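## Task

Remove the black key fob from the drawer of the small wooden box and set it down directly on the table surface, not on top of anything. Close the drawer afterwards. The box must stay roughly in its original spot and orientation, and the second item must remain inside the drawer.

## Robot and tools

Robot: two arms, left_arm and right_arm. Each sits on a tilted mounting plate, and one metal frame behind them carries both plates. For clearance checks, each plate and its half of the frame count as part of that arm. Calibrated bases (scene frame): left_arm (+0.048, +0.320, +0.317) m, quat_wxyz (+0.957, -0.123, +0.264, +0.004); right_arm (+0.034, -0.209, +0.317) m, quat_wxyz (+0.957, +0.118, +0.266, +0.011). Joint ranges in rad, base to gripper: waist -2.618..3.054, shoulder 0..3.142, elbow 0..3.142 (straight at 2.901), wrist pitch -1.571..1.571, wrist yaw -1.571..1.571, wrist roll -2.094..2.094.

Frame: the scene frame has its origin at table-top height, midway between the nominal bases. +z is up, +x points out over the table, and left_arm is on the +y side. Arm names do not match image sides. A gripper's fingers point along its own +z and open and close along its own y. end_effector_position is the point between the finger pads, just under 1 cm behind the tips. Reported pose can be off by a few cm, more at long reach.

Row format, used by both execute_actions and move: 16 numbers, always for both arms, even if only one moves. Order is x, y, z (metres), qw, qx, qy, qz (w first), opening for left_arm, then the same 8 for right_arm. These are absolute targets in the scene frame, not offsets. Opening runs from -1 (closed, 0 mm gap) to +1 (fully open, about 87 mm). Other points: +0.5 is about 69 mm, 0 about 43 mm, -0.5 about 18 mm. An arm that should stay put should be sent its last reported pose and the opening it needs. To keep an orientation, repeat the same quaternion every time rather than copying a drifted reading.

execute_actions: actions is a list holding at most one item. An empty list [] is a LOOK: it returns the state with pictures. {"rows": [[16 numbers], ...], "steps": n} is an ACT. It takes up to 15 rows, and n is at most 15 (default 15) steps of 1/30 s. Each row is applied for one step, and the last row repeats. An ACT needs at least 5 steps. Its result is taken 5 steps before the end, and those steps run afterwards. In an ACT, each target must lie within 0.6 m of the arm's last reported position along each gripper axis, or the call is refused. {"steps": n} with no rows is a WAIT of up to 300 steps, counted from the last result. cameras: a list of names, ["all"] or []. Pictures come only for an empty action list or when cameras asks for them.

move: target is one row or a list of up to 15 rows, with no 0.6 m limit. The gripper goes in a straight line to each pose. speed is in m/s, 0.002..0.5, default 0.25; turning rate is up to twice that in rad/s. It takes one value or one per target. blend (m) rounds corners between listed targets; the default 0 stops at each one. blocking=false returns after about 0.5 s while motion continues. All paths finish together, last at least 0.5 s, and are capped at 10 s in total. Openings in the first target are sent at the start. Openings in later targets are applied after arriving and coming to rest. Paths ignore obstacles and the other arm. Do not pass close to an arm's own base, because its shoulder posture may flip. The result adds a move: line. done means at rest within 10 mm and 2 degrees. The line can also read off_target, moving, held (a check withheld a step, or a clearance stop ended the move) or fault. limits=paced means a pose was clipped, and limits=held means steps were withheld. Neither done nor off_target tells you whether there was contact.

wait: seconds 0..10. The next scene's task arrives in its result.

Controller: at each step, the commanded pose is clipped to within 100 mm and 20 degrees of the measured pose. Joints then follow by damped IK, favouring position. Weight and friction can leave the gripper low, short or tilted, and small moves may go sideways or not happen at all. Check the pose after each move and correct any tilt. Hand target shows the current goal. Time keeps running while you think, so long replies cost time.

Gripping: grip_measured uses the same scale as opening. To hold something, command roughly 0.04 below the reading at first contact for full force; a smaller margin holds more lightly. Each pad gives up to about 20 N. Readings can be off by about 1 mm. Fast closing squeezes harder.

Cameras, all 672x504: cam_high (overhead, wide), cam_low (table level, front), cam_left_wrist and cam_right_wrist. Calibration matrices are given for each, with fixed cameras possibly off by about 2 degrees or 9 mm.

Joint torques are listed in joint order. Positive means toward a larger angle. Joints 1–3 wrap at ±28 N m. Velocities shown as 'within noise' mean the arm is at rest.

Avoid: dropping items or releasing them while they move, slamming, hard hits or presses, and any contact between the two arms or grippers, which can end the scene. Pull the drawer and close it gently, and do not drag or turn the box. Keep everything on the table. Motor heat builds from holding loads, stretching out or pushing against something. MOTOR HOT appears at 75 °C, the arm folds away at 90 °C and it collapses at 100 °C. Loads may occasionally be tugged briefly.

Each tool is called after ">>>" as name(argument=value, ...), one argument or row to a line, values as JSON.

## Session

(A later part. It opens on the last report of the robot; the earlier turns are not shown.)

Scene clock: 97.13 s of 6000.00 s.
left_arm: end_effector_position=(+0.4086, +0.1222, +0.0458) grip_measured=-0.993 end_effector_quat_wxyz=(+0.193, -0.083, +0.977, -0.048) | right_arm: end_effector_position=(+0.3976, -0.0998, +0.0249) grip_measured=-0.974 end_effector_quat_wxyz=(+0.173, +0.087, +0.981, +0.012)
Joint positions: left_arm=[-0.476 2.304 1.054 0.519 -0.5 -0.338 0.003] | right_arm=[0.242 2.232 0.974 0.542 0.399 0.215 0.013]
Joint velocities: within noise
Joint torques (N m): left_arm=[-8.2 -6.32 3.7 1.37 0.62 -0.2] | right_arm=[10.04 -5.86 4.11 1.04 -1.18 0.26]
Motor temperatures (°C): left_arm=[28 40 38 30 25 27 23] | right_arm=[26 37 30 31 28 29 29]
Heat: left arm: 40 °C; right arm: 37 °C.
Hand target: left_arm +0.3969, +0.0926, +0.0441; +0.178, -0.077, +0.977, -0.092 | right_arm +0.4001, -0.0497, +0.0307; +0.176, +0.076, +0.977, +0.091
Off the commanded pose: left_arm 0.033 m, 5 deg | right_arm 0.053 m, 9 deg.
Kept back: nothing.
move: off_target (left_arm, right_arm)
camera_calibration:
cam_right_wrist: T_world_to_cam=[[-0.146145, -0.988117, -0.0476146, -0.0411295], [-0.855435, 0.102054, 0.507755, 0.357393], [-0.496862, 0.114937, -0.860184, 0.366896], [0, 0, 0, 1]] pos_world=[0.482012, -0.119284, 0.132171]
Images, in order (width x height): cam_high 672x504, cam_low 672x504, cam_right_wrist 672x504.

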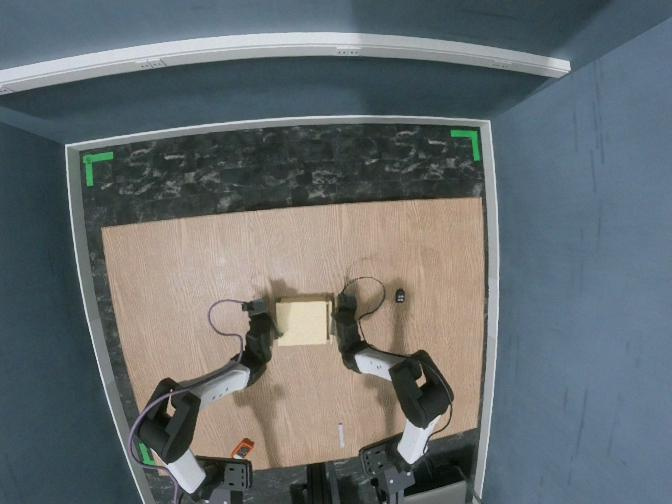

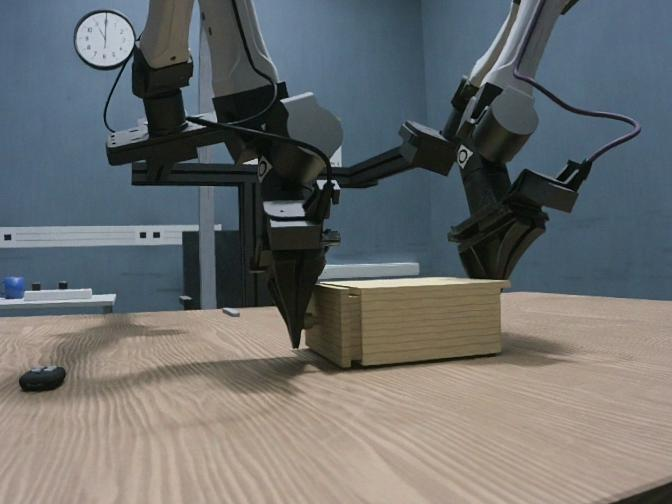

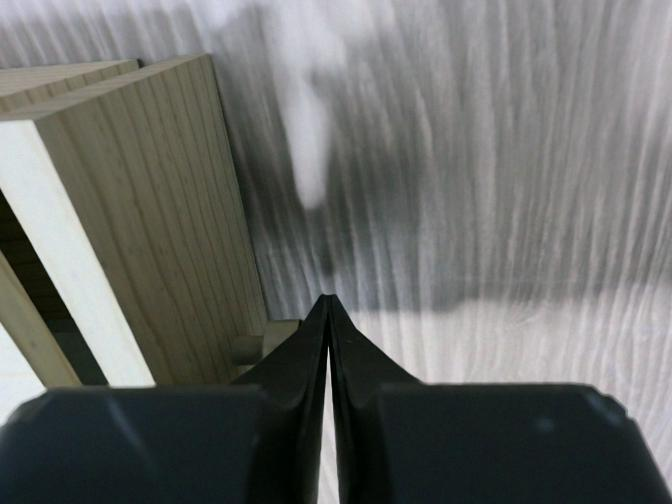

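>>> move(
  target=[0.398,0.088,0.042,0.17857,-0.07706,0.97653,-0.09237,-1,0.403,-0.045,0.026,0.1618,0.0808,0.9702,0.1617,-1],
  speed=0.05,
  cameras=["cam_high","cam_low","cam_right_wrist"],
)

>>> zoom_image(
  camera="cam_high",
  region=[260, 270, 420, 370],
)

Scene clock: 100.27 s of 6000.00 s.
left_arm: end_effector_position=(+0.4084, +0.1226, +0.0458) grip_measured=-0.993 end_effector_quat_wxyz=(+0.193, -0.083, +0.977, -0.041) | right_arm: end_effector_position=(+0.3965, -0.0845, +0.0236) grip_measured=-0.974 end_effector_quat_wxyz=(+0.160, +0.085, +0.980, +0.080)
Joint positions: left_arm=[-0.48 2.306 1.059 0.511 -0.516 -0.34 0.003] | right_arm=[0.215 2.232 0.975 0.539 0.241 0.219 0.013]
Joint velocities: within noise
Joint torques (N m): left_arm=[-8.39 -6.24 3.79 1.38 0.72 -0.24] | right_arm=[6.69 -6.23 4.03 0.97 -1.37 0.14]
Motor temperatures (°C): left_arm=[28 40 38 30 25 27 23] | right_arm=[27 37 30 31 28 29 29]
Heat: left arm: 40 °C; right arm: 37 °C.
Hand target: left_arm +0.3965, +0.0900, +0.0444; +0.178, -0.077, +0.977, -0.091 | right_arm +0.4013, -0.0470, +0.0297; +0.161, +0.080, +0.971, +0.158
Off the commanded pose: left_arm 0.036 m, 6 deg | right_arm 0.040 m, 9 deg.
Kept back: nothing.
move: off_target (left_arm, right_arm)
camera_calibration:
cam_right_wrist: T_world_to_cam=[[-0.121405, -0.976226, -0.179563, -0.0318968], [-0.850299, 0.00895309, 0.526225, 0.345159], [-0.512107, 0.216569, -0.831171, 0.377455], [0, 0, 0, 1]] pos_world=[0.482913, -0.115974, 0.126371]
Images, in order (width x height): cam_high 672x504, cam_low 672x504, cam_right_wrist 672x504.

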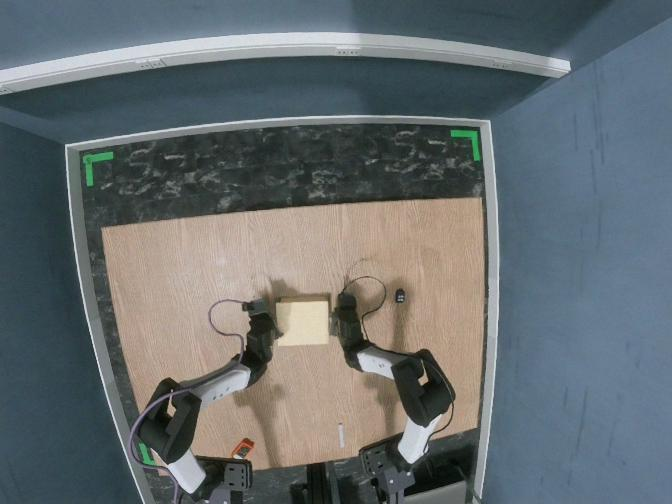

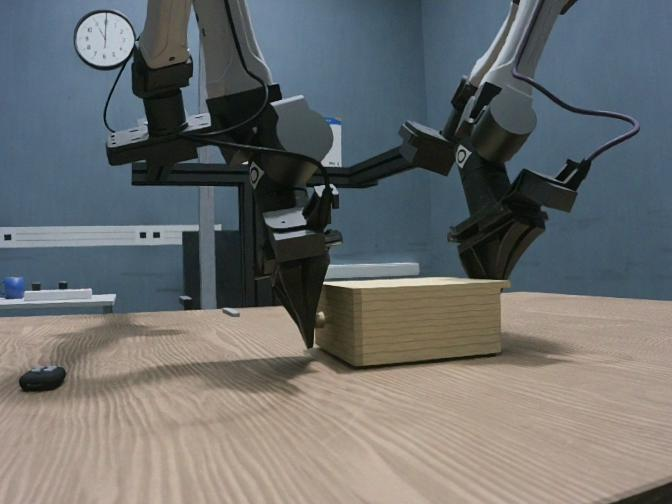

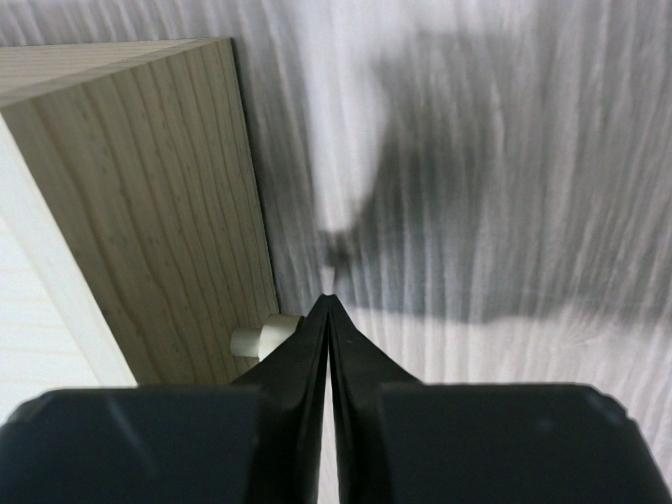

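Scaled by 3.150 from the camera's 672x504 image, which has a finer 960x720 frame.

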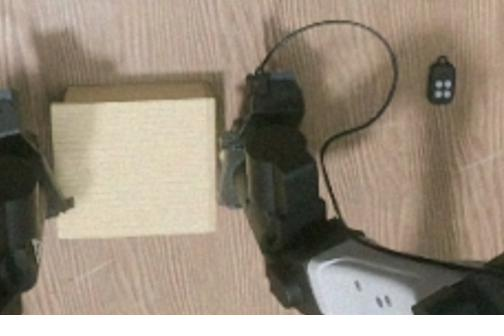

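>>> zoom_image(
  camera="cam_low",
  region=[290, 250, 400, 380],
)

>>> move(
  target=[0.402,0.110,0.044,0.183,-0.0785,0.977,-0.075,-1,0.398,-0.088,0.026,0.1618,0.0808,0.9722,0.11,-1],
  speed=0.03,
  cameras=["cam_high","cam_low"],
)

>>> zoom_image(
  camera="cam_high",
  region=[260, 270, 420, 370],
)

Scaled by 3.877 from the camera's 672x504 image, which has a finer 960x720 frame.

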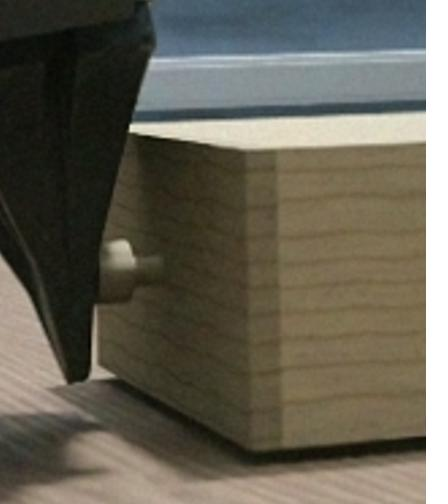

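Scene clock: 102.37 s of 6000.00 s.
left_arm: end_effector_position=(+0.4082, +0.1233, +0.0457) grip_measured=-0.993 end_effector_quat_wxyz=(+0.194, -0.081, +0.977, -0.040) | right_arm: end_effector_position=(+0.3895, -0.0849, +0.0215) grip_measured=-0.974 end_effector_quat_wxyz=(+0.150, +0.080, +0.980, +0.105)
Joint positions: left_arm=[-0.48 2.306 1.056 0.515 -0.517 -0.335 0.003] | right_arm=[0.189 2.232 0.959 0.545 0.17 0.205 0.013]
Joint velocities: within noise
Joint torques (N m): left_arm=[-5.41 -8.57 1.81 1.43 0.63 0] | right_arm=[3.19 -9.14 0.81 0.92 -0.26 -0.21]
Motor temperatures (°C): left_arm=[29 40 38 30 25 27 23] | right_arm=[27 37 30 31 28 29 29]
Heat: left arm: 40 °C; right arm: 37 °C.
Hand target: left_arm +0.4017, +0.1104, +0.0446; +0.183, -0.079, +0.977, -0.074 | right_arm +0.3981, -0.0881, +0.0260; +0.163, +0.081, +0.977, +0.110
Off the commanded pose: left_arm 0.015 m, 4 deg | right_arm 0.010 m, 2 deg.
Kept back: nothing.
move: off_target (left_arm)
Images, in order (width x height): cam_high 672x504, cam_low 672x504.

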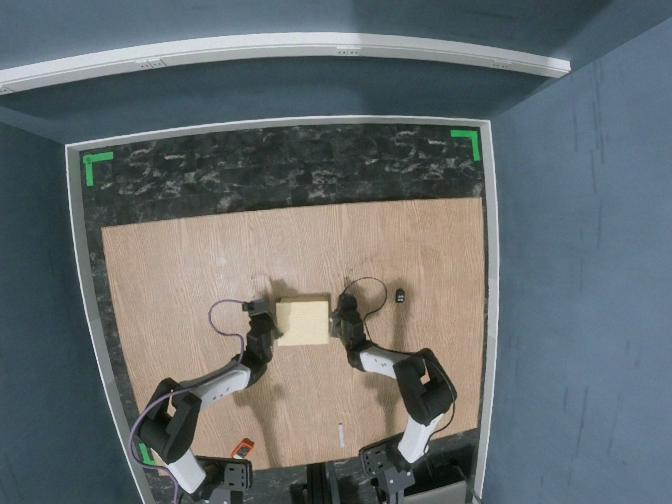

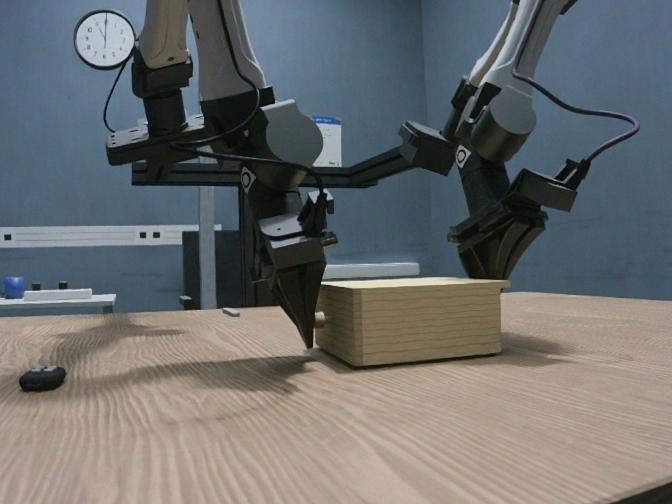

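Scaled by 3.150 from the camera's 672x504 image, which has a finer 960x720 frame.

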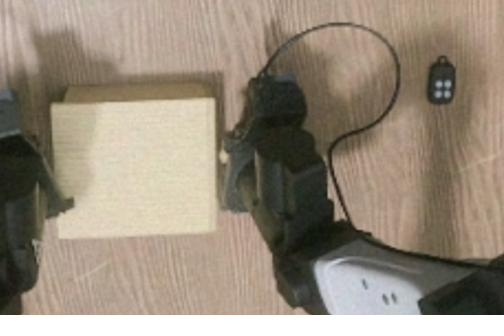

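>>> move(
  target=[
    [0.407,0.150,0.055,0.183,-0.0785,0.977,-0.075,-1,0.389,-0.115,0.03,0.1618,0.0808,0.9722,0.11,-1],
    [0.38,0.20,0.16,0.17857,-0.07706,0.97653,-0.09237,-1,0.37,-0.17,0.16,0.1734,0.0515,0.9835,-0.0091,-1],
  ],
  speed=[0.06,0.12],
  blend=[0.015,0],
)

>>> zoom_image(
  camera="cam_high",
  region=[260, 270, 420, 370],
)

Scene clock: 105.13 s of 6000.00 s.
left_arm: end_effector_position=(+0.3821, +0.1968, +0.1581) grip_measured=-0.993 end_effector_quat_wxyz=(+0.183, -0.077, +0.976, -0.089) | right_arm: end_effector_position=(+0.3674, -0.1700, +0.1520) grip_measured=-0.974 end_effector_quat_wxyz=(+0.165, +0.056, +0.985, -0.008)
Joint positions: left_arm=[-0.411 1.692 0.661 0.32 -0.366 -0.296 0.003] | right_arm=[0.208 1.591 0.646 0.218 0.4 0.131 0.013]
Joint velocities: within noise
Joint torques (N m): left_arm=[-2.28 -8.55 2.47 1.21 0.2 0.21] | right_arm=[3.86 -8.58 3.1 0.72 0.13 -0.23]
Motor temperatures (°C): left_arm=[28 41 38 31 25 27 23] | right_arm=[27 37 30 31 28 29 29]
Heat: left arm: 41 °C; right arm: 37 °C.
Hand target: left_arm +0.3800, +0.1998, +0.1600; +0.179, -0.077, +0.977, -0.092 | right_arm +0.3700, -0.1700, +0.1596; +0.173, +0.052, +0.983, -0.009
Off the commanded pose: left_arm 0.004 m, 1 deg | right_arm 0.008 m, 1 deg.
Kept back: nothing.
move: done
camera_calibration:
cam_left_wrist: T_world_to_cam=[[0.12045, -0.974515, 0.189242, 0.11385], [-0.885769, -0.0194312, 0.463719, 0.293629], [-0.448223, -0.223479, -0.865536, 0.492985], [0, 0, 0, 1]] pos_world=[0.467342, 0.226826, 0.26899]
cam_right_wrist: T_world_to_cam=[[-0.0921452, -0.995743, 0.00218281, -0.137513], [-0.850664, 0.0798588, 0.519608, 0.266792], [-0.517571, 0.0460226, -0.854402, 0.464332], [0, 0, 0, 1]] pos_world=[0.454604, -0.179603, 0.258399]

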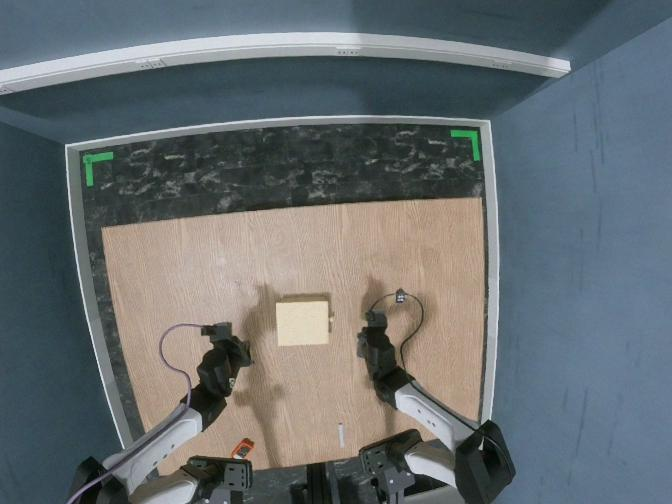

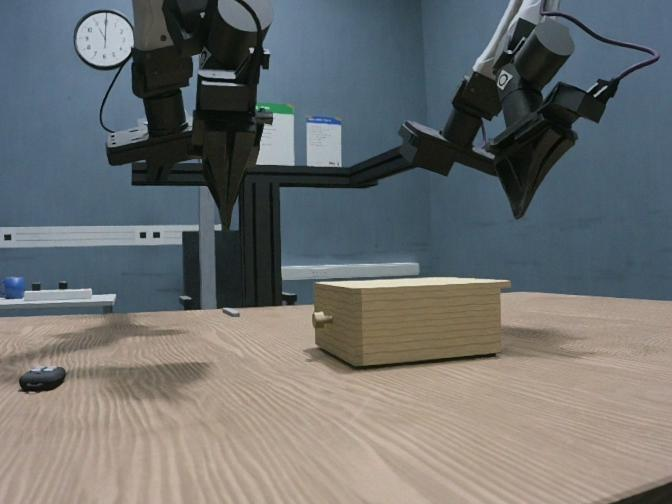

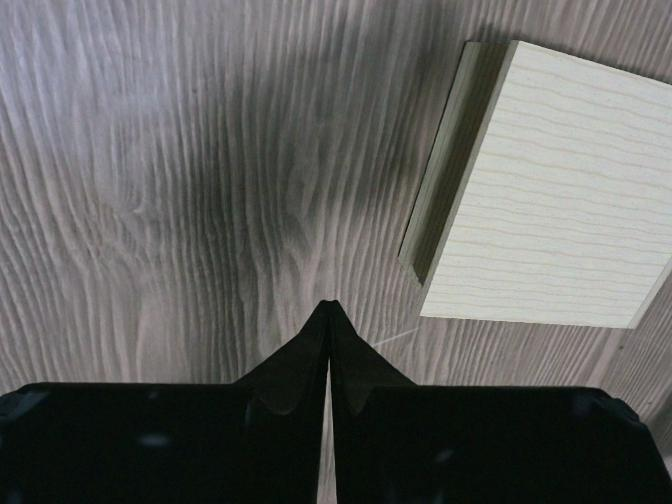

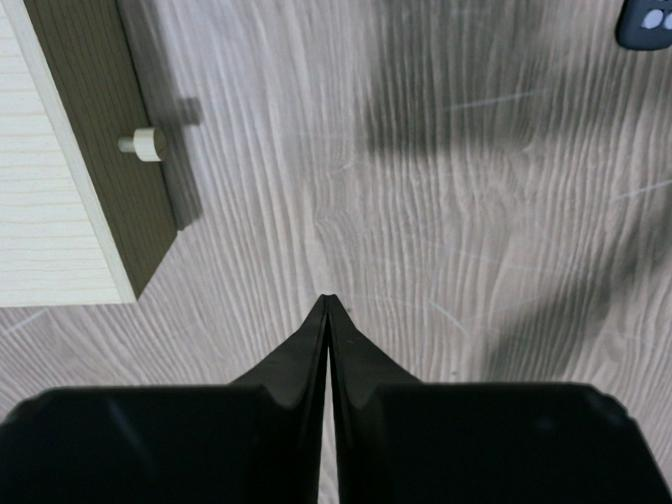

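Scaled by 3.150 from the camera's 672x504 image, which has a finer 960x720 frame.

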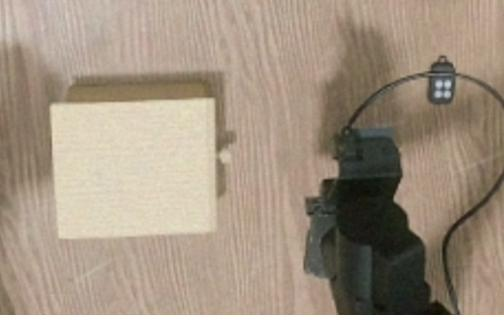

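>>> finished_scene(
  scene=1,
)

The scene is finished: the task was done.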